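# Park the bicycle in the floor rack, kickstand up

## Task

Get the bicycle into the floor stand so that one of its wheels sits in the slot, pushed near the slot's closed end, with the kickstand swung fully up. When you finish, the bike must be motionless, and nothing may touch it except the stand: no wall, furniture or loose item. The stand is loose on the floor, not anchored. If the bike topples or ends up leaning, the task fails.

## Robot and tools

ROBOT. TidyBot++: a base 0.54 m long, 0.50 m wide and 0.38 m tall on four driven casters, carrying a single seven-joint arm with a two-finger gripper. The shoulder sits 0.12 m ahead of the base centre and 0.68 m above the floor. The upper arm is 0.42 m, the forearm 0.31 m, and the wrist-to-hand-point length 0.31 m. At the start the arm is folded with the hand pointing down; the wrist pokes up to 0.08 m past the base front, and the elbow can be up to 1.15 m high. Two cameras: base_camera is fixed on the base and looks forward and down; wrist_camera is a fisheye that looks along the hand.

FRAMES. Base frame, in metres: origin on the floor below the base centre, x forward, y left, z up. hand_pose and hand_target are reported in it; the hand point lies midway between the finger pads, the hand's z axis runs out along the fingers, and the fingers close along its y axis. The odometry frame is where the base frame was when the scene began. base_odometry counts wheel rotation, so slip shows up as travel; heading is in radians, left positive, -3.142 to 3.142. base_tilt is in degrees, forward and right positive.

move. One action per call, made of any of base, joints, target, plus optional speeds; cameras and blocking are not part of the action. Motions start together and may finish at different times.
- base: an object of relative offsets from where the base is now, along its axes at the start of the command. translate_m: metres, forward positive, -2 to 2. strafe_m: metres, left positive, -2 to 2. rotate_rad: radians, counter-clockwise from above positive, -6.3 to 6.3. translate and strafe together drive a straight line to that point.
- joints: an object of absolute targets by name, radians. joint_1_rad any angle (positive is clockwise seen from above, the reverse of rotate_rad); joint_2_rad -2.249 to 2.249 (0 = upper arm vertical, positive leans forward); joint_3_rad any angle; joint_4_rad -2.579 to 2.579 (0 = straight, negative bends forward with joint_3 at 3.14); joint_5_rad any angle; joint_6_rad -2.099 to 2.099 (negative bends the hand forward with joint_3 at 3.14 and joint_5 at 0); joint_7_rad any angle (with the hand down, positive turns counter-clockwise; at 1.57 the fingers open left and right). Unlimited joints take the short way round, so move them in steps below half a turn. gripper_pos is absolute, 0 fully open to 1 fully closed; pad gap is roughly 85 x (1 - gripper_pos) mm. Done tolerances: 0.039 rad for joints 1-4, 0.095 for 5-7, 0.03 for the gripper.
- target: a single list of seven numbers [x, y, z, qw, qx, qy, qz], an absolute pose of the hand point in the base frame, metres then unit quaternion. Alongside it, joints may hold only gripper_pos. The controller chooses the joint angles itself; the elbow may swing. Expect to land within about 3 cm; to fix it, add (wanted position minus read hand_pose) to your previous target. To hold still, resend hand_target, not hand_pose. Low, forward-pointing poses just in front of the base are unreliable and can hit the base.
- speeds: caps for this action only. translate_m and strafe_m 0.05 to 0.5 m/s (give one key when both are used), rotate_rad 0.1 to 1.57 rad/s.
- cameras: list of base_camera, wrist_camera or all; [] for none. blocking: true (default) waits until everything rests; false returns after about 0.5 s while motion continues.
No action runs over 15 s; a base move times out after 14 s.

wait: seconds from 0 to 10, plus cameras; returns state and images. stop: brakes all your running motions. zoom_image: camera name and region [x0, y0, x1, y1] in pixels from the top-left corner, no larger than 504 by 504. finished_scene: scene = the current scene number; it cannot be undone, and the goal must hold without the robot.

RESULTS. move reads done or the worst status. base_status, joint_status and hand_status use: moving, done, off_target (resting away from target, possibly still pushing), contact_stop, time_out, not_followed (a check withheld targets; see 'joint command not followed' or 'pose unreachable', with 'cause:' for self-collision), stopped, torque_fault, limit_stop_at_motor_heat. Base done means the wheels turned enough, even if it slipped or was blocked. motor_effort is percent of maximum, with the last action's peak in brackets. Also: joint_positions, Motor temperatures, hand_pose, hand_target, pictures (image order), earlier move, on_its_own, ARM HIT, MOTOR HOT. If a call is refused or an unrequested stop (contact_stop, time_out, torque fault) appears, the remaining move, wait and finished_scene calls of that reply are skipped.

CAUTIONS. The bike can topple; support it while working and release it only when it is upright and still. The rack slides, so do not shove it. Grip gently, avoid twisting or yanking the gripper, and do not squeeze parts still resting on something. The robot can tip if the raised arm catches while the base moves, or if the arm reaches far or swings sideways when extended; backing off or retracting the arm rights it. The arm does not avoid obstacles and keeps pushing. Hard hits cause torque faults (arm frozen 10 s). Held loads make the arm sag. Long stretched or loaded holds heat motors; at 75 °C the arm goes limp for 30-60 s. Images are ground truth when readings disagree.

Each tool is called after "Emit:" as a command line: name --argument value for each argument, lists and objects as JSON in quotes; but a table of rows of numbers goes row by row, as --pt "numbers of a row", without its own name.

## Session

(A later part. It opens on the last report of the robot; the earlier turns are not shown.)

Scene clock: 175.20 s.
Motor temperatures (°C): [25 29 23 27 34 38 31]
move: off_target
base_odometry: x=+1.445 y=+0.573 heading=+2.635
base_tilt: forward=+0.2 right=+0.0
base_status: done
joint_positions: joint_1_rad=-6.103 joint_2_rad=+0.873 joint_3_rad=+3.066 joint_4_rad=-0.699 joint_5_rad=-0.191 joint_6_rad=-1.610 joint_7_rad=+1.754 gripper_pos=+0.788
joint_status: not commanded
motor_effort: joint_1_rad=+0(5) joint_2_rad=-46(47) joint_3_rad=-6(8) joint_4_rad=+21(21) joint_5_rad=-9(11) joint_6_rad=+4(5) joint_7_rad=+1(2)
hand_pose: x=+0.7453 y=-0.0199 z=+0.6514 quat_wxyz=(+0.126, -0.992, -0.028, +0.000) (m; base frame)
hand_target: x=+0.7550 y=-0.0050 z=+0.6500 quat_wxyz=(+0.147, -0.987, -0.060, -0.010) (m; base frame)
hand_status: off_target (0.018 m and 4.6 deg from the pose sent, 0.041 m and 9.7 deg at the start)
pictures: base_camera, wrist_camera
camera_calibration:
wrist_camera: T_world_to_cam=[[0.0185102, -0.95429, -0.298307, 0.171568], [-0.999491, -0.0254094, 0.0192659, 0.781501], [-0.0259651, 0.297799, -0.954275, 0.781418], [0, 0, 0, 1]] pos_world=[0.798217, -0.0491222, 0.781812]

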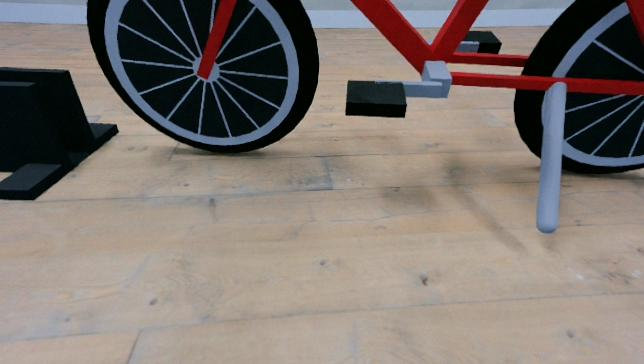

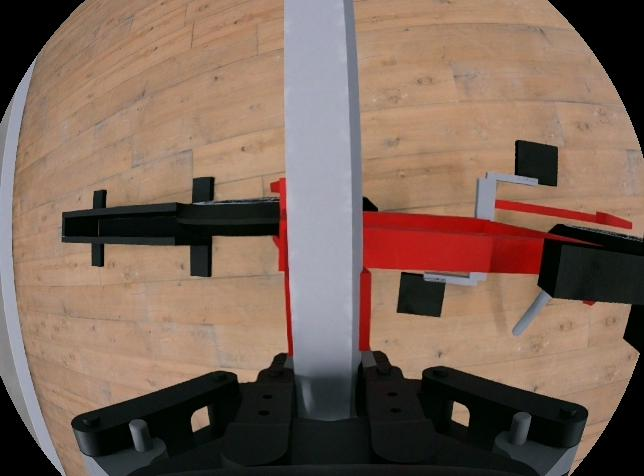

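Emit:
move --base '{"strafe_m": -0.2}' --speeds '{"strafe_m": 0.12}' --target '[0.745, -0.005, 0.650, -0.1468, 0.9836, -0.098, -0.035]' --cameras '["base_camera"]'

Emit:
move --base '{"strafe_m": 0.15}' --speeds '{"strafe_m": 0.12}' --target '[0.755, -0.005, 0.650, -0.1468, 0.9836, 0.098, 0.035]'

Emit:
zoom_image --camera "wrist_camera" --region '[20, 140, 300, 310]'

Emit:
zoom_image --camera "base_camera" --region '[0, 0, 340, 260]'

Scene clock: 178.67 s.
Motor temperatures (°C): [25 29 23 27 34 38 31]
move: off_target
base_odometry: x=+1.542 y=+0.748 heading=+2.635
base_tilt: forward=+0.2 right=+0.0
base_status: done
joint_positions: joint_1_rad=-6.110 joint_2_rad=+0.885 joint_3_rad=+3.074 joint_4_rad=-0.664 joint_5_rad=-0.215 joint_6_rad=-1.662 joint_7_rad=+1.510 gripper_pos=+0.788
joint_status: not commanded
motor_effort: joint_1_rad=+2(7) joint_2_rad=-42(47) joint_3_rad=-3(7) joint_4_rad=+19(21) joint_5_rad=-5(10) joint_6_rad=+6(8) joint_7_rad=+1(2)
hand_pose: x=+0.7406 y=-0.0119 z=+0.6571 quat_wxyz=(+0.134, -0.987, +0.088, +0.029) (m; base frame)
hand_target: x=+0.7450 y=-0.0050 z=+0.6500 quat_wxyz=(+0.147, -0.984, +0.098, +0.035) (m; base frame)
hand_status: off_target (0.011 m and 2.0 deg from the pose sent, 0.015 m and 15.2 deg at the start)
pictures: base_camera

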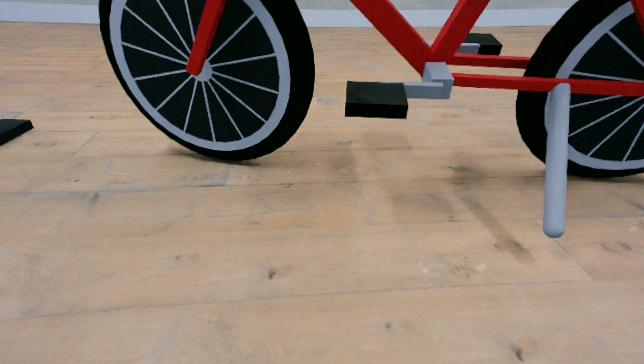

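Scene clock: 181.00 s.
Motor temperatures (°C): [25 29 23 27 34 38 31]
move: off_target
base_odometry: x=+1.469 y=+0.616 heading=+2.635
base_tilt: forward=+0.2 right=-0.1
base_status: done
joint_positions: joint_1_rad=-6.088 joint_2_rad=+0.849 joint_3_rad=+3.047 joint_4_rad=-0.748 joint_5_rad=-0.185 joint_6_rad=-1.607 joint_7_rad=+1.846 gripper_pos=+0.788
joint_status: not commanded
motor_effort: joint_1_rad=+0(6) joint_2_rad=-42(44) joint_3_rad=-6(8) joint_4_rad=+18(19) joint_5_rad=-10(11) joint_6_rad=+1(6) joint_7_rad=+1(3)
hand_pose: x=+0.7319 y=-0.0202 z=+0.6530 quat_wxyz=(+0.131, -0.989, -0.072, +0.003) (m; base frame)
hand_target: x=+0.7550 y=-0.0050 z=+0.6500 quat_wxyz=(+0.147, -0.984, -0.098, -0.035) (m; base frame)
hand_status: off_target (0.028 m and 5.6 deg from the pose sent, 0.017 m and 22.6 deg at the start)
pictures: base_camera, wrist_camera
camera_calibration:
wrist_camera: T_world_to_cam=[[0.104184, -0.94545, -0.30866, 0.11628], [-0.993381, -0.114016, 0.013938, 0.765309], [-0.0483698, 0.305165, -0.95107, 0.797197], [0, 0, 0, 1]] pos_world=[0.78669, -0.0460821, 0.783415]

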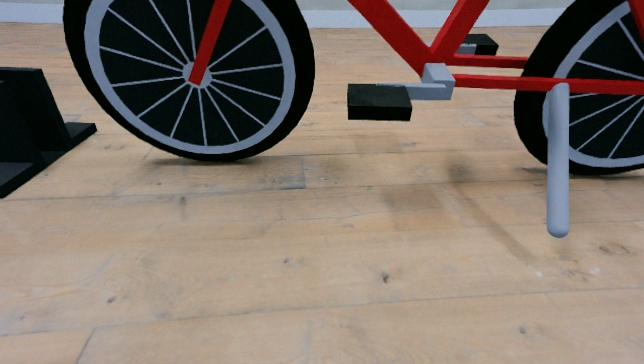

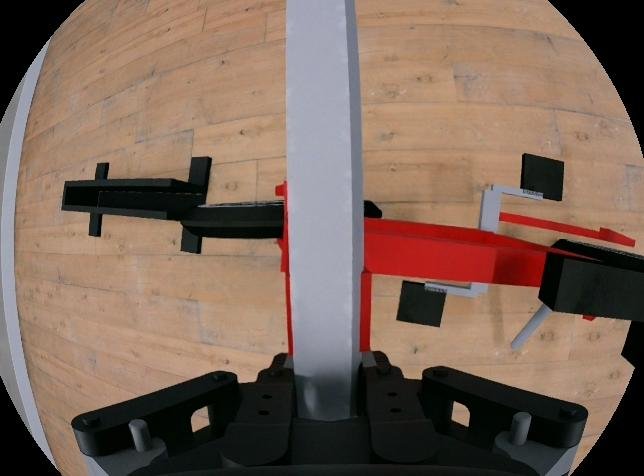

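Scaled by 1.800.

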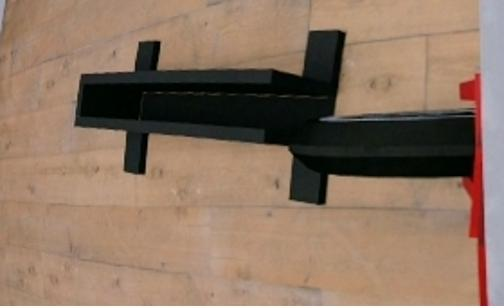

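Scaled by 1.482.

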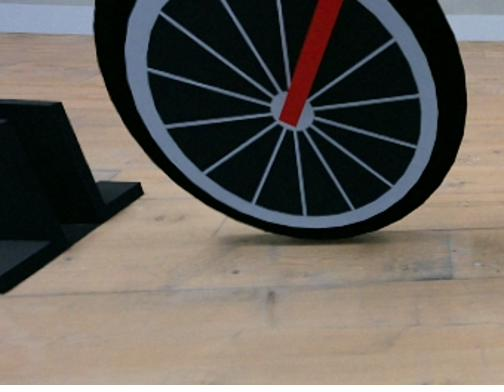

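Emit:
move --base '{"strafe_m": 0.07}' --speeds '{"strafe_m": 0.1}' --target '[0.768, -0.005, 0.648, -0.1475, 0.9885, 0.038, 0.006]'

Emit:
zoom_image --camera "wrist_camera" --region '[20, 140, 300, 310]'

Emit:
zoom_image --camera "base_camera" --region '[0, 0, 340, 260]'

Scene clock: 183.30 s.
Motor temperatures (°C): [25 29 23 27 34 38 31]
move: off_target
base_odometry: x=+1.434 y=+0.555 heading=+2.635
base_tilt: forward=+0.2 right=+0.0
base_status: done
joint_positions: joint_1_rad=-6.117 joint_2_rad=+0.920 joint_3_rad=+3.047 joint_4_rad=-0.582 joint_5_rad=-0.176 joint_6_rad=-1.625 joint_7_rad=+1.794 gripper_pos=+0.788
joint_status: not commanded
motor_effort: joint_1_rad=+1(7) joint_2_rad=-46(47) joint_3_rad=-5(10) joint_4_rad=+18(20) joint_5_rad=-7(13) joint_6_rad=+3(5) joint_7_rad=+0(1)
hand_pose: x=+0.7735 y=-0.0135 z=+0.6584 quat_wxyz=(+0.122, -0.990, -0.062, -0.029) (m; base frame)
hand_target: x=+0.7680 y=-0.0050 z=+0.6480 quat_wxyz=(+0.147, -0.988, -0.038, -0.006) (m; base frame)
hand_status: off_target (0.015 m and 4.8 deg from the pose sent, 0.040 m and 4.5 deg at the start)
pictures: base_camera, wrist_camera
camera_calibration:
wrist_camera: T_world_to_cam=[[0.094502, -0.952457, -0.289647, 0.114821], [-0.995314, -0.0844117, -0.0471631, 0.849494], [0.0204712, 0.292747, -0.955971, 0.752102], [0, 0, 0, 1]] pos_world=[0.819266, -0.0391062, 0.79231]

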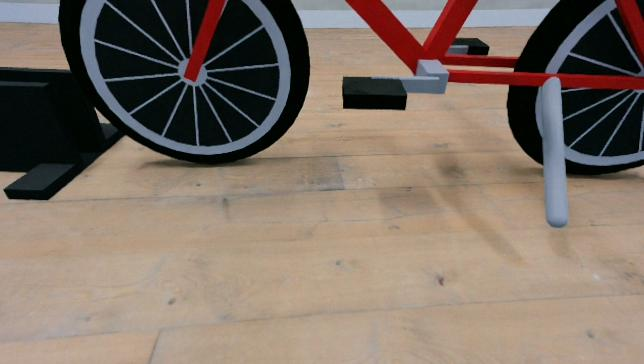

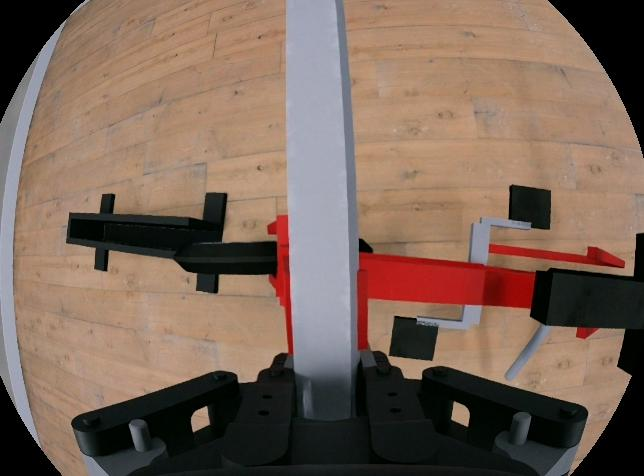

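Scaled by 1.800.

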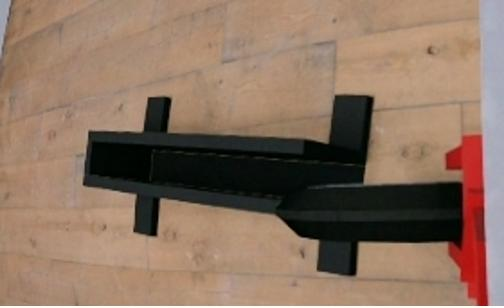

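Scaled by 1.482.

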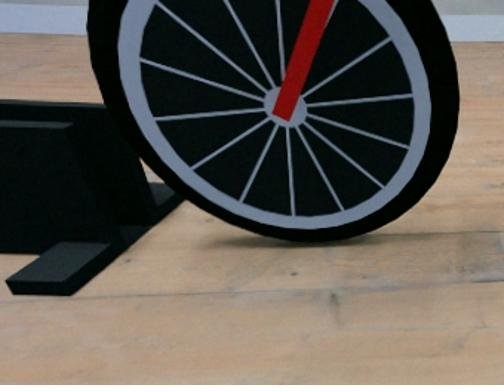

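Emit:
move --base '{"strafe_m": -0.05}' --speeds '{"strafe_m": 0.1}' --target '[0.762, -0.005, 0.645, -0.1476, 0.989, -0.009, -0.003]'

Emit:
zoom_image --camera "wrist_camera" --region '[20, 140, 300, 310]'

Scene clock: 185.47 s.
Motor temperatures (°C): [25 29 23 27 34 38 31]
move: off_target
base_odometry: x=+1.459 y=+0.599 heading=+2.635
base_tilt: forward=+0.3 right=+0.0
base_status: done
joint_positions: joint_1_rad=-6.101 joint_2_rad=+0.909 joint_3_rad=+3.054 joint_4_rad=-0.603 joint_5_rad=-0.181 joint_6_rad=-1.625 joint_7_rad=+1.709 gripper_pos=+0.788
joint_status: not commanded
motor_effort: joint_1_rad=+1(7) joint_2_rad=-42(46) joint_3_rad=-4(7) joint_4_rad=+17(19) joint_5_rad=-5(9) joint_6_rad=+2(4) joint_7_rad=+0(1)
hand_pose: x=+0.7677 y=-0.0239 z=+0.6585 quat_wxyz=(+0.123, -0.992, -0.010, -0.020) (m; base frame)
hand_target: x=+0.7620 y=-0.0050 z=+0.6450 quat_wxyz=(+0.148, -0.989, +0.009, +0.003) (m; base frame)
hand_status: off_target (0.024 m and 4.4 deg from the pose sent, 0.020 m and 9.4 deg at the start)
pictures: base_camera, wrist_camera
camera_calibration:
wrist_camera: T_world_to_cam=[[-0.0100586, -0.955577, -0.294571, 0.188889], [-0.999751, 0.0154838, -0.0160907, 0.828161], [0.019937, 0.294335, -0.955494, 0.755497], [0, 0, 0, 1]] pos_world=[0.814792, -0.0546941, 0.79084]

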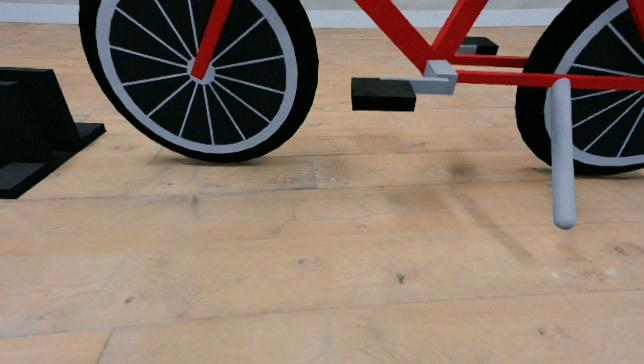

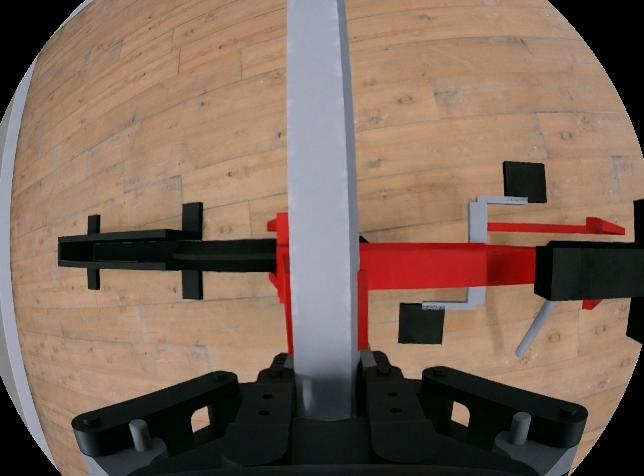

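Scaled by 1.800.

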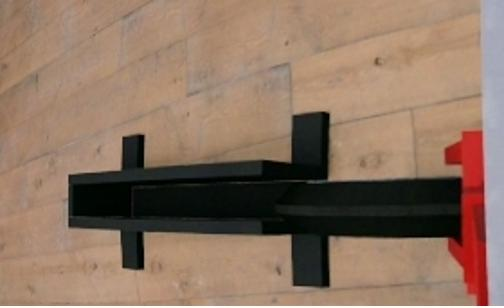

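Emit:
move --base '{"strafe_m": 0.07}' --speeds '{"strafe_m": 0.08}' --target '[0.765, -0.005, 0.645, -0.1474, 0.988, -0.04, -0.012]'

Emit:
zoom_image --camera "wrist_camera" --region '[20, 140, 300, 310]'

Scene clock: 187.17 s.
Motor temperatures (°C): [25 29 23 27 34 38 31]
move: off_target
base_odometry: x=+1.425 y=+0.538 heading=+2.635
base_tilt: forward=+0.2 right=+0.0
base_status: done
joint_positions: joint_1_rad=-6.119 joint_2_rad=+0.921 joint_3_rad=+3.059 joint_4_rad=-0.576 joint_5_rad=-0.182 joint_6_rad=-1.642 joint_7_rad=+1.639 gripper_pos=+0.788
joint_status: not commanded
motor_effort: joint_1_rad=+0(5) joint_2_rad=-45(46) joint_3_rad=-4(6) joint_4_rad=+18(19) joint_5_rad=-6(9) joint_6_rad=+2(4) joint_7_rad=+0(1)
hand_pose: x=+0.7700 y=-0.0154 z=+0.6593 quat_wxyz=(+0.122, -0.992, +0.016, -0.014) (m; base frame)
hand_target: x=+0.7650 y=-0.0050 z=+0.6450 quat_wxyz=(+0.147, -0.988, +0.040, +0.012) (m; base frame)
hand_status: off_target (0.018 m and 5.0 deg from the pose sent, 0.023 m and 7.4 deg at the start)
pictures: base_camera, wrist_camera
camera_calibration:
wrist_camera: T_world_to_cam=[[-0.0643227, -0.954011, -0.29279, 0.23787], [-0.997788, 0.0664248, 0.00276801, 0.817149], [0.0168078, 0.29232, -0.956173, 0.756492], [0, 0, 0, 1]] pos_world=[0.817927, -0.0484869, 0.790721]

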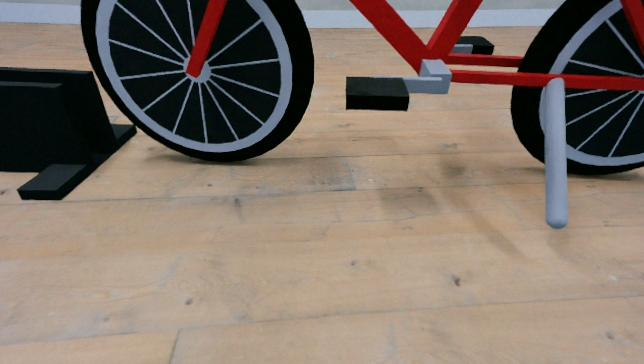

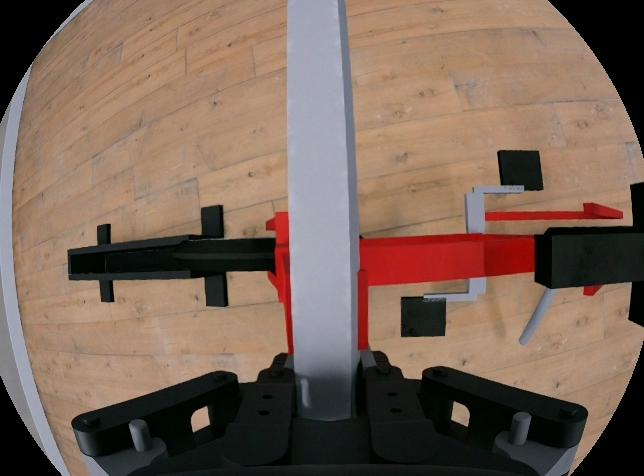

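Scaled by 1.800.

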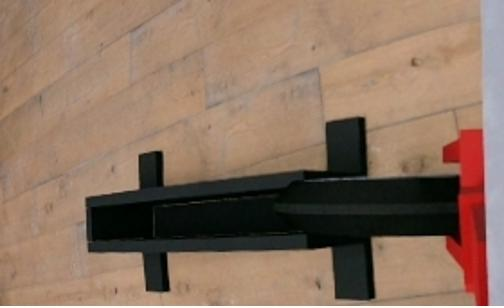

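Emit:
move --base '{"strafe_m": 0.14}' --speeds '{"strafe_m": 0.08}' --target '[0.765, -0.005, 0.645, -0.1474, 0.989, 0.010, 0.002]'

Emit:
zoom_image --camera "wrist_camera" --region '[20, 140, 300, 310]'

Scene clock: 189.73 s.
Motor temperatures (°C): [25 29 23 27 34 38 31]
move: off_target
base_odometry: x=+1.356 y=+0.415 heading=+2.635
base_tilt: forward=+0.2 right=+0.0
base_status: done
joint_positions: joint_1_rad=-6.114 joint_2_rad=+0.916 joint_3_rad=+3.059 joint_4_rad=-0.589 joint_5_rad=-0.182 joint_6_rad=-1.642 joint_7_rad=+1.687 gripper_pos=+0.788
joint_status: not commanded
motor_effort: joint_1_rad=+0(5) joint_2_rad=-45(46) joint_3_rad=-5(7) joint_4_rad=+18(18) joint_5_rad=-6(7) joint_6_rad=+1(2) joint_7_rad=+1(1)
hand_pose: x=+0.7662 y=-0.0177 z=+0.6583 quat_wxyz=(+0.122, -0.992, -0.005, -0.013) (m; base frame)
hand_target: x=+0.7650 y=-0.0050 z=+0.6450 quat_wxyz=(+0.147, -0.989, -0.010, -0.002) (m; base frame)
hand_status: off_target (0.018 m and 3.2 deg from the pose sent, 0.018 m and 4.4 deg at the start)
pictures: base_camera, wrist_camera
camera_calibration:
wrist_camera: T_world_to_cam=[[-0.0222337, -0.956051, -0.292355, 0.202619], [-0.999726, 0.0233975, -0.000484384, 0.816384], [0.00730348, 0.292264, -0.95631, 0.763683], [0, 0, 0, 1]] pos_world=[0.815088, -0.048584, 0.78995]

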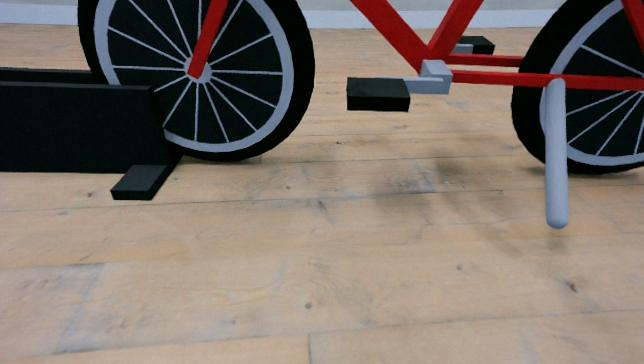

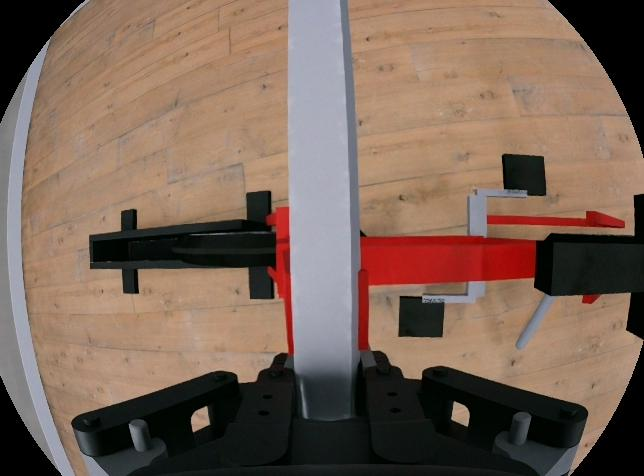

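Scaled by 1.800.

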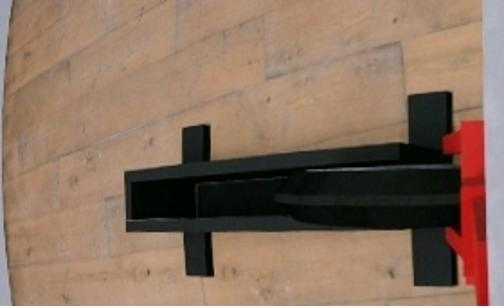

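Emit:
move --base '{"strafe_m": 0.18}' --speeds '{"strafe_m": 0.1}' --target '[0.765, -0.005, 0.645, -0.1474, 0.989, 0.030, 0.006]'

Emit:
zoom_image --camera "wrist_camera" --region '[20, 140, 300, 310]'

Scene clock: 192.37 s.
Motor temperatures (°C): [25 29 23 27 34 38 31]
move: off_target
base_odometry: x=+1.269 y=+0.257 heading=+2.635
base_tilt: forward=+0.2 right=+0.0
base_status: done
joint_positions: joint_1_rad=-6.108 joint_2_rad=+0.915 joint_3_rad=+3.059 joint_4_rad=-0.591 joint_5_rad=-0.182 joint_6_rad=-1.642 joint_7_rad=+1.716 gripper_pos=+0.788
joint_status: not commanded
motor_effort: joint_1_rad=-1(5) joint_2_rad=-44(46) joint_3_rad=-5(7) joint_4_rad=+17(17) joint_5_rad=-6(10) joint_6_rad=+1(2) joint_7_rad=-1(2)
hand_pose: x=+0.7657 y=-0.0216 z=+0.6582 quat_wxyz=(+0.122, -0.992, -0.017, -0.014) (m; base frame)
hand_target: x=+0.7650 y=-0.0050 z=+0.6450 quat_wxyz=(+0.147, -0.989, -0.030, -0.006) (m; base frame)
hand_status: off_target (0.021 m and 3.4 deg from the pose sent, 0.018 m and 4.1 deg at the start)
pictures: base_camera, wrist_camera
camera_calibration:
wrist_camera: T_world_to_cam=[[0.000665224, -0.956458, -0.291871, 0.181015], [-0.999977, 0.00135127, -0.00670722, 0.819838], [0.00680957, 0.291868, -0.956434, 0.765148], [0, 0, 0, 1]] pos_world=[0.814488, -0.0512973, 0.790145]

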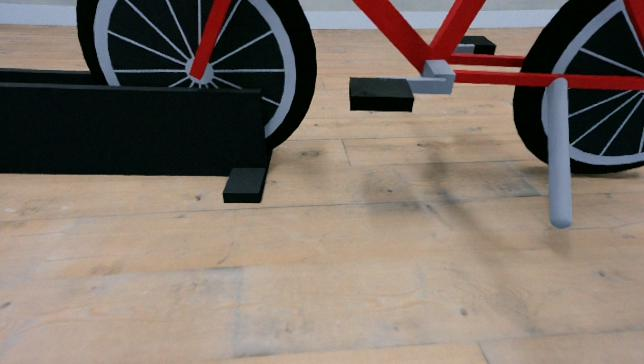

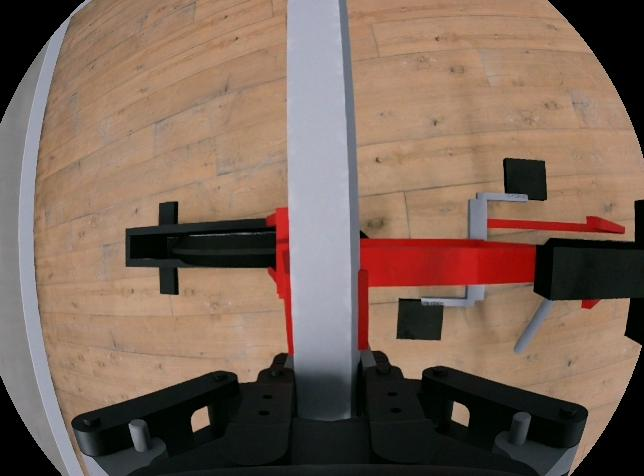

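Scaled by 1.800.

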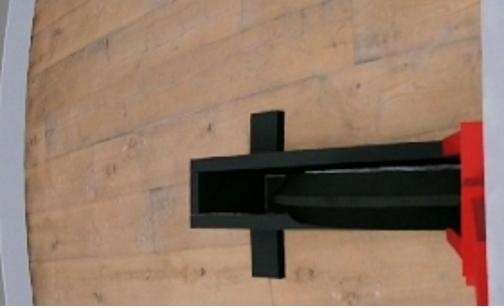

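Emit:
move --base '{"strafe_m": 0.16}' --speeds '{"strafe_m": 0.1}'

Emit:
zoom_image --camera "wrist_camera" --region '[20, 140, 300, 310]'

Scene clock: 195.00 s.
Motor temperatures (°C): [25 29 23 27 34 38 31]
move: done
base_odometry: x=+1.191 y=+0.117 heading=+2.635
base_tilt: forward=+0.2 right=-0.1
base_status: done
joint_positions: joint_1_rad=-6.100 joint_2_rad=+0.914 joint_3_rad=+3.059 joint_4_rad=-0.591 joint_5_rad=-0.177 joint_6_rad=-1.642 joint_7_rad=+1.720 gripper_pos=+0.788
joint_status: not commanded
motor_effort: joint_1_rad=+0(8) joint_2_rad=-44(44) joint_3_rad=-4(9) joint_4_rad=+17(18) joint_5_rad=-5(12) joint_6_rad=+1(2) joint_7_rad=+1(3)
hand_pose: x=+0.7653 y=-0.0279 z=+0.6583 quat_wxyz=(+0.120, -0.993, -0.014, -0.015) (m; base frame)
hand_target: x=+0.7650 y=-0.0050 z=+0.6450 quat_wxyz=(+0.147, -0.989, -0.030, -0.006) (m; base frame)
hand_status: not commanded
pictures: base_camera, wrist_camera
camera_calibration:
wrist_camera: T_world_to_cam=[[-0.00344728, -0.957941, -0.286944, 0.174798], [-0.999955, 0.00584668, -0.00750546, 0.820074], [0.00886746, 0.286905, -0.957918, 0.766369], [0, 0, 0, 1]] pos_world=[0.813843, -0.057224, 0.790431]

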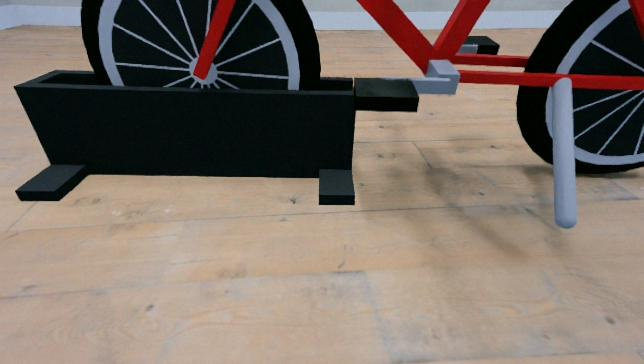

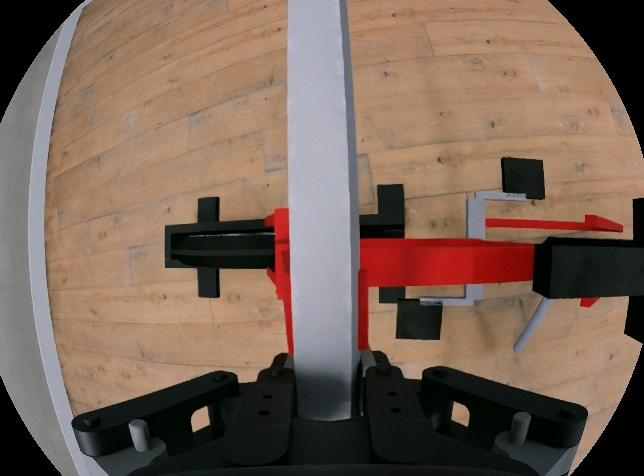

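Scaled by 1.800.

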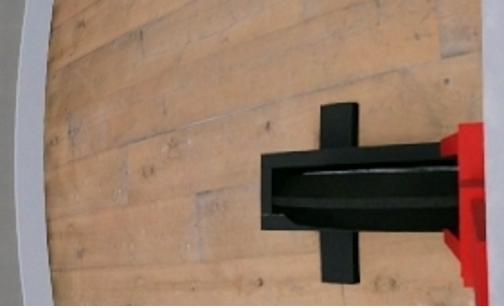

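Emit:
move --base '{"strafe_m": 0.05}' --speeds '{"strafe_m": 0.06}'

Emit:
zoom_image --camera "wrist_camera" --region '[120, 180, 320, 310]'

Scene clock: 197.47 s.
Motor temperatures (°C): [25 29 23 27 34 38 31]
move: done
base_odometry: x=+1.166 y=+0.074 heading=+2.635
base_tilt: forward=+0.2 right=+0.0
base_status: done
joint_positions: joint_1_rad=-6.098 joint_2_rad=+0.914 joint_3_rad=+3.059 joint_4_rad=-0.591 joint_5_rad=-0.177 joint_6_rad=-1.642 joint_7_rad=+1.720 gripper_pos=+0.788
joint_status: not commanded
motor_effort: joint_1_rad=-2(6) joint_2_rad=-42(44) joint_3_rad=-5(7) joint_4_rad=+17(17) joint_5_rad=-6(9) joint_6_rad=+2(3) joint_7_rad=+0(1)
hand_pose: x=+0.7652 y=-0.0297 z=+0.6583 quat_wxyz=(+0.120, -0.993, -0.013, -0.015) (m; base frame)
hand_target: x=+0.7650 y=-0.0050 z=+0.6450 quat_wxyz=(+0.147, -0.989, -0.030, -0.006) (m; base frame)
hand_status: not commanded
pictures: base_camera, wrist_camera
camera_calibration:
wrist_camera: T_world_to_cam=[[-0.00598208, -0.957929, -0.286943, 0.175112], [-0.999936, 0.00848378, -0.00747588, 0.820021], [0.00959573, 0.28688, -0.957918, 0.76632], [0, 0, 0, 1]] pos_world=[0.813663, -0.0590546, 0.79045]

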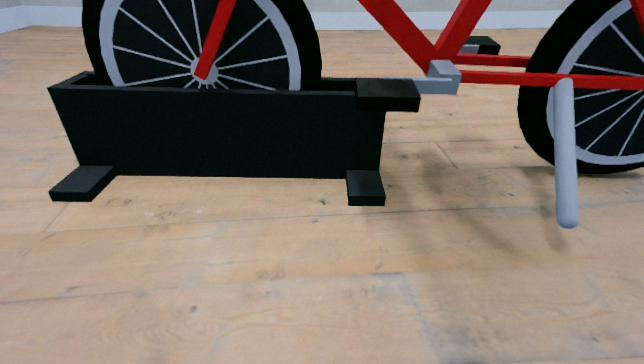

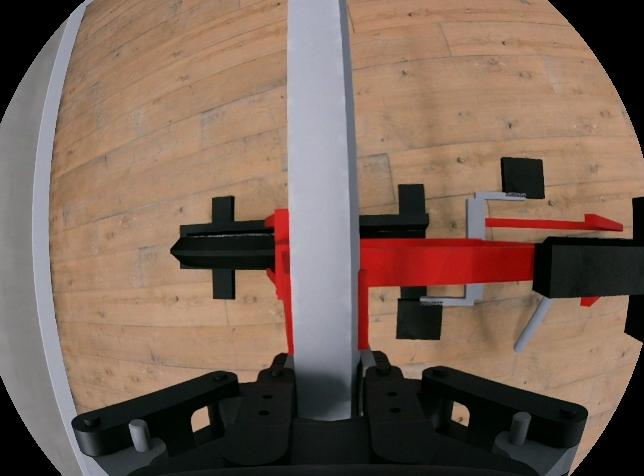

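Scaled by 2.520.

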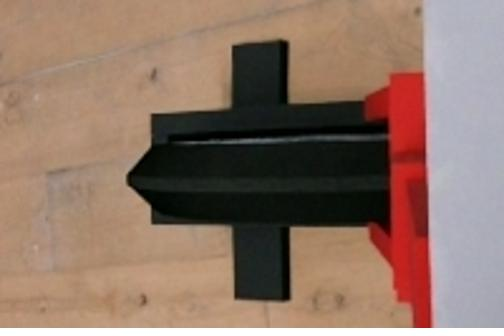

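Emit:
move --base '{"strafe_m": 0.04}' --speeds '{"strafe_m": 0.06}'

Emit:
zoom_image --camera "base_camera" --region '[40, 0, 440, 230]'

Scene clock: 198.90 s.
Motor temperatures (°C): [25 29 23 27 34 38 31]
move: done
base_odometry: x=+1.147 y=+0.039 heading=+2.635
base_tilt: forward=+0.3 right=+0.0
base_status: done
joint_positions: joint_1_rad=-6.091 joint_2_rad=+0.914 joint_3_rad=+3.059 joint_4_rad=-0.591 joint_5_rad=-0.177 joint_6_rad=-1.642 joint_7_rad=+1.720 gripper_pos=+0.788
joint_status: not commanded
motor_effort: joint_1_rad=-3(6) joint_2_rad=-42(43) joint_3_rad=-5(8) joint_4_rad=+17(17) joint_5_rad=-7(9) joint_6_rad=+2(3) joint_7_rad=+0(1)
hand_pose: x=+0.7650 y=-0.0340 z=+0.6583 quat_wxyz=(+0.120, -0.993, -0.010, -0.016) (m; base frame)
hand_target: x=+0.7650 y=-0.0050 z=+0.6450 quat_wxyz=(+0.147, -0.989, -0.030, -0.006) (m; base frame)
hand_status: not commanded
pictures: base_camera, wrist_camera
camera_calibration:
wrist_camera: T_world_to_cam=[[-0.0124113, -0.957861, -0.286965, 0.175904], [-0.999857, 0.0151875, -0.0074504, 0.819964], [0.0114947, 0.286831, -0.957912, 0.766128], [0, 0, 0, 1]] pos_world=[0.813223, -0.0637111, 0.79047]

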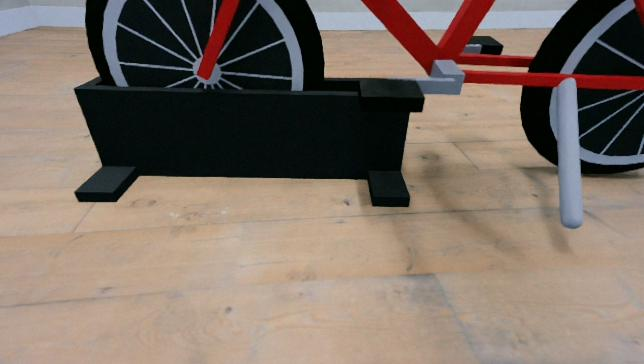

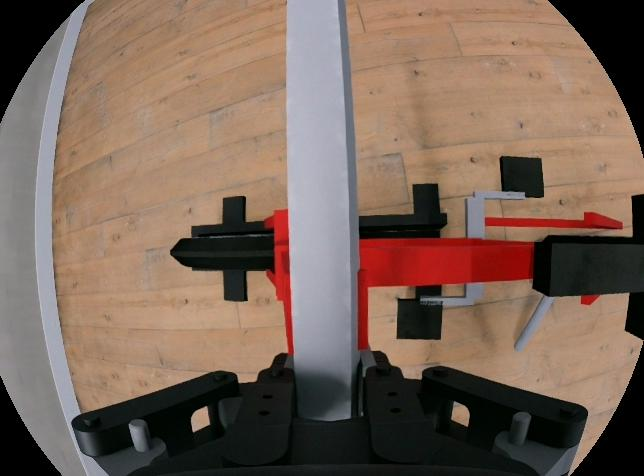

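Scaled by 1.260.

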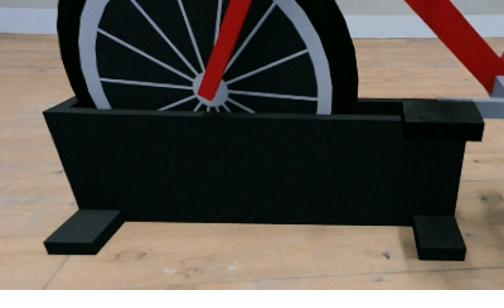

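Emit:
move --target '[0.75, 0.012, 0.645, -0.1474, 0.989, 0.020, 0.004]'

Scene clock: 200.30 s.
Motor temperatures (°C): [25 30 23 27 34 38 31]
move: off_target
base_odometry: x=+1.147 y=+0.039 heading=+2.635
base_tilt: forward=+0.2 right=+0.0
base_status: not commanded
joint_positions: joint_1_rad=-6.088 joint_2_rad=+0.861 joint_3_rad=+3.061 joint_4_rad=-0.706 joint_5_rad=-0.177 joint_6_rad=-1.611 joint_7_rad=+1.720 gripper_pos=+0.788
joint_status: not commanded
motor_effort: joint_1_rad=-8(8) joint_2_rad=-41(42) joint_3_rad=-9(10) joint_4_rad=+14(16) joint_5_rad=-10(11) joint_6_rad=-3(3) joint_7_rad=+1(1)
hand_pose: x=+0.7426 y=-0.0310 z=+0.6560 quat_wxyz=(+0.120, -0.993, -0.006, +0.000) (m; base frame)
hand_target: x=+0.7500 y=+0.0120 z=+0.6450 quat_wxyz=(+0.147, -0.989, -0.020, -0.004) (m; base frame)
hand_status: off_target (0.045 m and 3.6 deg from the pose sent, 0.050 m and 3.7 deg at the start)
pictures: base_camera, wrist_camera
camera_calibration:
wrist_camera: T_world_to_cam=[[-0.0254196, -0.957633, -0.286869, 0.187404], [-0.99952, 0.0192637, 0.0242614, 0.776572], [-0.0177074, 0.287348, -0.957663, 0.784814], [0, 0, 0, 1]] pos_world=[0.79486, -0.0610099, 0.786507]

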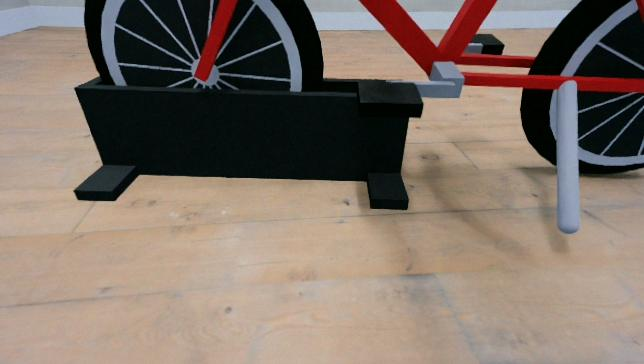

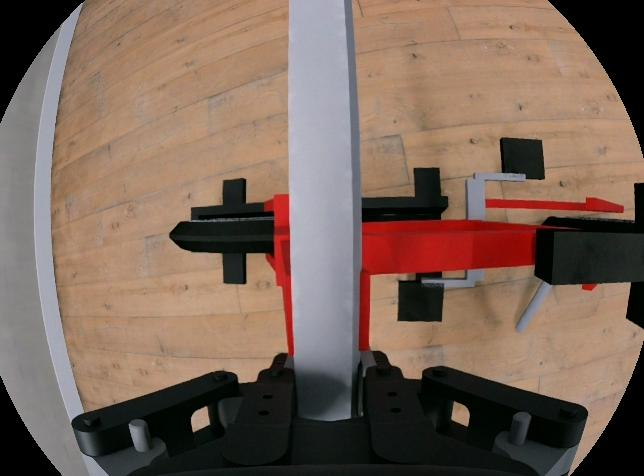

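Emit:
move --target '[0.748, -0.01, 0.652, -0.1474, 0.989, 0.020, 0.004]' --cameras '["base_camera"]'

Emit:
move --joints '{"gripper_pos": 0.55}' --cameras '["wrist_camera", "base_camera"]'

Scene clock: 201.10 s.
Motor temperatures (°C): [25 30 23 27 34 38 31]
move: off_target
base_odometry: x=+1.147 y=+0.039 heading=+2.635
base_tilt: forward=+0.2 right=+0.0
base_status: not commanded
joint_positions: joint_1_rad=-6.087 joint_2_rad=+0.862 joint_3_rad=+3.061 joint_4_rad=-0.705 joint_5_rad=-0.177 joint_6_rad=-1.611 joint_7_rad=+1.720 gripper_pos=+0.788
joint_status: not commanded
motor_effort: joint_1_rad=-2(8) joint_2_rad=-43(46) joint_3_rad=-6(9) joint_4_rad=+16(17) joint_5_rad=-6(11) joint_6_rad=-2(3) joint_7_rad=+1(1)
hand_pose: x=+0.7430 y=-0.0318 z=+0.6562 quat_wxyz=(+0.120, -0.993, -0.006, -0.001) (m; base frame)
hand_target: x=+0.7480 y=-0.0100 z=+0.6520 quat_wxyz=(+0.147, -0.989, -0.020, -0.004) (m; base frame)
hand_status: off_target (0.023 m and 3.6 deg from the pose sent, 0.022 m and 3.6 deg at the start)
pictures: base_camera

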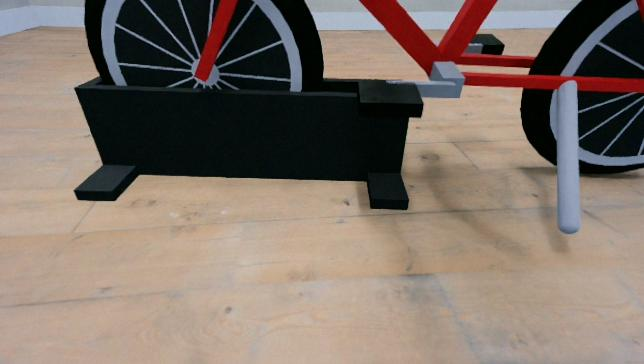

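Scene clock: 201.90 s.
Motor temperatures (°C): [25 30 23 27 34 38 31]
move: done
base_odometry: x=+1.147 y=+0.039 heading=+2.635
base_tilt: forward=+0.3 right=+0.0
base_status: not commanded
joint_positions: joint_1_rad=-6.087 joint_2_rad=+0.862 joint_3_rad=+3.058 joint_4_rad=-0.705 joint_5_rad=-0.194 joint_6_rad=-1.611 joint_7_rad=+1.720 gripper_pos=+0.550
joint_status: all done
motor_effort: joint_1_rad=+0(3) joint_2_rad=-44(48) joint_3_rad=-3(6) joint_4_rad=+17(18) joint_5_rad=-2(7) joint_6_rad=+0(2) joint_7_rad=+1(1)
hand_pose: x=+0.7437 y=-0.0254 z=+0.6576 quat_wxyz=(+0.129, -0.992, -0.007, -0.002) (m; base frame)
hand_target: x=+0.7480 y=-0.0100 z=+0.6520 quat_wxyz=(+0.147, -0.989, -0.020, -0.004) (m; base frame)
hand_status: not commanded
pictures: base_camera, wrist_camera
camera_calibration:
wrist_camera: T_world_to_cam=[[-0.0228849, -0.95211, -0.304899, 0.203358], [-0.999632, 0.017358, 0.0208256, 0.779859], [-0.0145358, 0.305264, -0.952157, 0.77922], [0, 0, 0, 1]] pos_world=[0.795553, -0.0577851, 0.787702]

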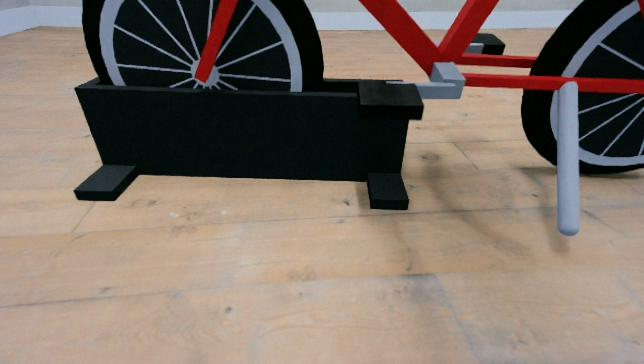

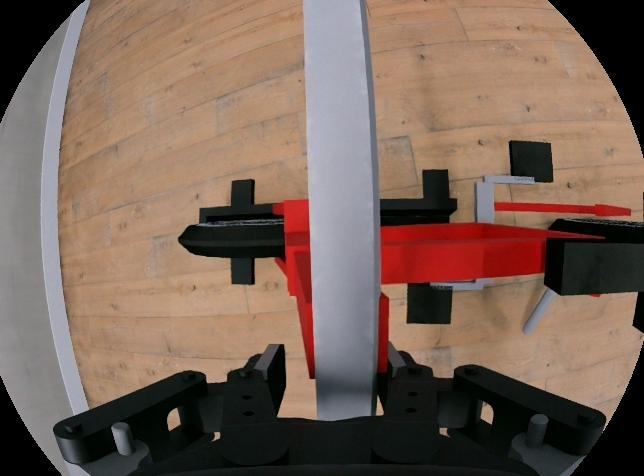

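Emit:
move --joints '{"gripper_pos": 0.0}' --cameras '[]'

Emit:
move --target '[0.74, -0.014, 0.76, -0.1474, 0.989, 0.020, 0.004]'

Emit:
zoom_image --camera "base_camera" --region '[400, 0, 644, 260]'

Scene clock: 202.87 s.
Motor temperatures (°C): [25 30 23 27 34 38 31]
move: done
base_odometry: x=+1.147 y=+0.039 heading=+2.635
base_tilt: forward=+0.2 right=+0.0
base_status: not commanded
joint_positions: joint_1_rad=-6.087 joint_2_rad=+0.862 joint_3_rad=+3.058 joint_4_rad=-0.705 joint_5_rad=-0.194 joint_6_rad=-1.611 joint_7_rad=+1.720 gripper_pos=+0.000
joint_status: all done
motor_effort: joint_1_rad=+1(1) joint_2_rad=-44(45) joint_3_rad=-3(3) joint_4_rad=+17(17) joint_5_rad=-2(2) joint_6_rad=-1(1) joint_7_rad=+1(1)
hand_pose: x=+0.7437 y=-0.0254 z=+0.6576 quat_wxyz=(+0.129, -0.992, -0.007, -0.002) (m; base frame)
hand_target: x=+0.7480 y=-0.0100 z=+0.6520 quat_wxyz=(+0.147, -0.989, -0.020, -0.004) (m; base frame)
hand_status: not commanded
pictures: none
No camera images: "cameras" was empty.

Scene clock: 204.63 s.
Motor temperatures (°C): [25 30 23 27 34 38 31]
move: off_target
base_odometry: x=+1.147 y=+0.039 heading=+2.635
base_tilt: forward=+0.3 right=+0.0
base_status: not commanded
joint_positions: joint_1_rad=-6.087 joint_2_rad=+0.933 joint_3_rad=+3.058 joint_4_rad=-0.169 joint_5_rad=-0.194 joint_6_rad=-1.968 joint_7_rad=+1.669 gripper_pos=+0.000
joint_status: not commanded
motor_effort: joint_1_rad=+1(1) joint_2_rad=-45(46) joint_3_rad=-2(3) joint_4_rad=+16(18) joint_5_rad=-1(2) joint_6_rad=+0(1) joint_7_rad=+1(1)
hand_pose: x=+0.7570 y=-0.0427 z=+0.7739 quat_wxyz=(+0.116, -0.992, -0.016, -0.052) (m; base frame)
hand_target: x=+0.7400 y=-0.0140 z=+0.7600 quat_wxyz=(+0.147, -0.989, -0.020, -0.004) (m; base frame)
hand_status: off_target (0.036 m and 6.6 deg from the pose sent, 0.103 m and 2.6 deg at the start)
pictures: base_camera, wrist_camera
camera_calibration:
wrist_camera: T_world_to_cam=[[0.0115822, -0.959873, -0.280195, 0.177152], [-0.996653, 0.0115972, -0.0809268, 0.867312], [0.080929, 0.280194, -0.956526, 0.825467], [0, 0, 0, 1]] pos_world=[0.795553, -0.0713053, 0.909406]

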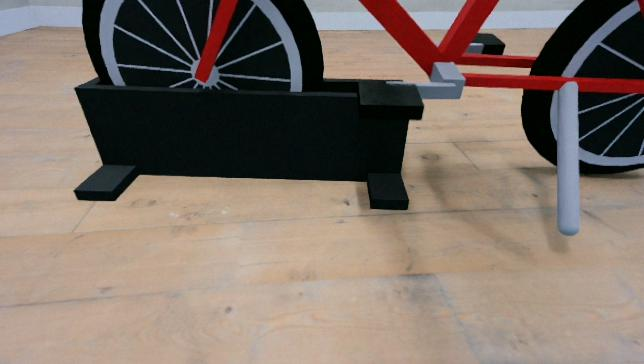

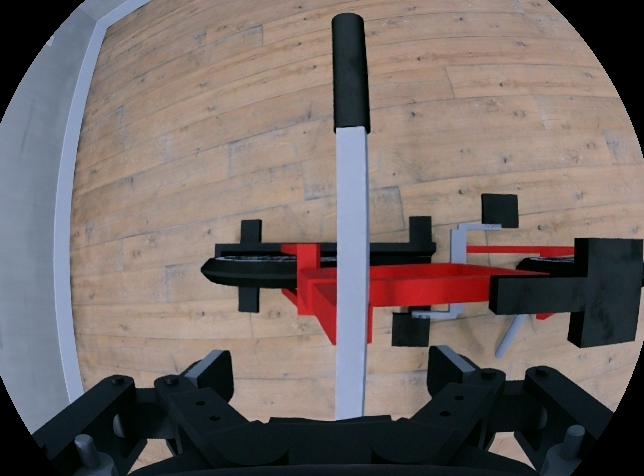

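Scaled by 1.938.

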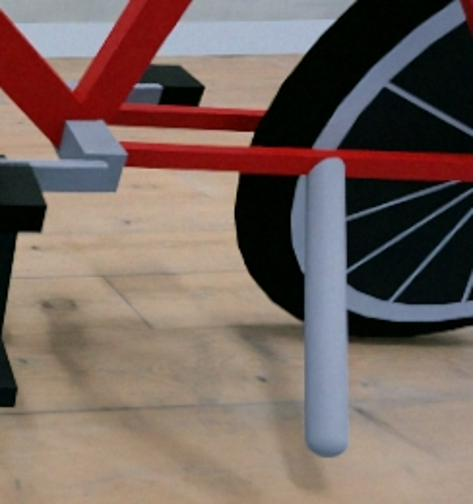

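Emit:
move --joints '{"joint_1_rad": 0, "joint_2_rad": -0.3, "joint_3_rad": 3.14, "joint_4_rad": -2.2, "joint_5_rad": 0, "joint_6_rad": -0.6, "joint_7_rad": 1.57, "gripper_pos": 1.0}' --cameras '[]'

Emit:
move --base '{"translate_m": -0.12, "strafe_m": -0.40}'

Emit:
zoom_image --camera "base_camera" --region '[200, 0, 644, 260]'

Scene clock: 209.17 s.
Motor temperatures (°C): [25 30 23 27 34 38 31]
move: done
base_odometry: x=+1.147 y=+0.039 heading=+2.635
base_tilt: forward=+0.2 right=+0.0
base_status: not commanded
joint_positions: joint_1_rad=-6.265 joint_2_rad=-0.285 joint_3_rad=+3.112 joint_4_rad=-2.186 joint_5_rad=-0.052 joint_6_rad=-0.678 joint_7_rad=+1.616 gripper_pos=+0.999
joint_status: all done
motor_effort: joint_1_rad=+1(2) joint_2_rad=-7(46) joint_3_rad=+1(3) joint_4_rad=+19(21) joint_5_rad=+1(2) joint_6_rad=+4(6) joint_7_rad=+1(2)
hand_pose: x=+0.4636 y=+0.0153 z=+0.7201 quat_wxyz=(+0.012, -0.961, -0.013, -0.277) (m; base frame)
hand_target: x=+0.4784 y=+0.0019 z=+0.7328 quat_wxyz=(+0.000, -0.949, +0.000, -0.315) (m; base frame)
hand_status: not commanded
pictures: none
No camera images: "cameras" was empty.

Scene clock: 211.13 s.
Motor temperatures (°C): [25 30 23 27 34 38 31]
move: done
base_odometry: x=+1.446 y=+0.330 heading=+2.634
base_tilt: forward=+0.3 right=+0.0
base_status: done
joint_positions: joint_1_rad=-6.270 joint_2_rad=-0.289 joint_3_rad=+3.124 joint_4_rad=-2.188 joint_5_rad=-0.046 joint_6_rad=-0.674 joint_7_rad=+1.616 gripper_pos=+0.999
joint_status: not commanded
motor_effort: joint_1_rad=+1(2) joint_2_rad=-7(10) joint_3_rad=+0(2) joint_4_rad=+19(20) joint_5_rad=+0(2) joint_6_rad=+4(5) joint_7_rad=+1(1)
hand_pose: x=+0.4642 y=+0.0118 z=+0.7216 quat_wxyz=(+0.010, -0.960, -0.011, -0.281) (m; base frame)
hand_target: x=+0.4784 y=+0.0019 z=+0.7328 quat_wxyz=(+0.000, -0.949, +0.000, -0.315) (m; base frame)
hand_status: not commanded
pictures: base_camera, wrist_camera
camera_calibration:
wrist_camera: T_world_to_cam=[[0.02352, -0.996797, -0.0764398, 0.0660851], [-0.852034, 0.0200103, -0.523104, 0.822433], [0.522958, 0.0774327, -0.848834, 0.503389], [0, 0, 0, 1]] pos_world=[0.435935, 0.0104375, 0.862564]

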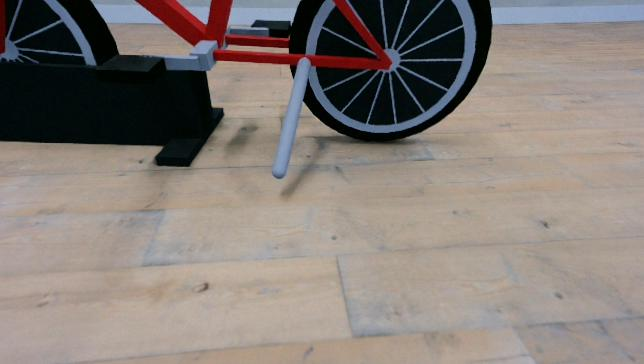

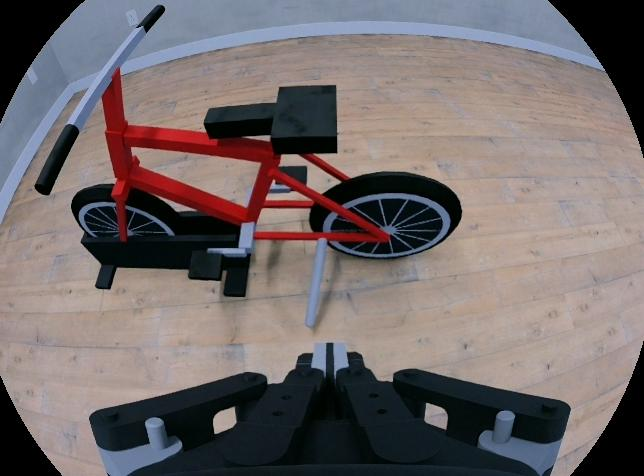

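Scaled by 1.135.

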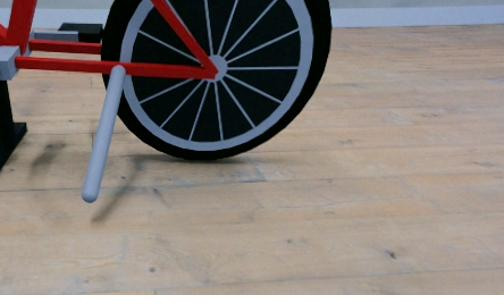

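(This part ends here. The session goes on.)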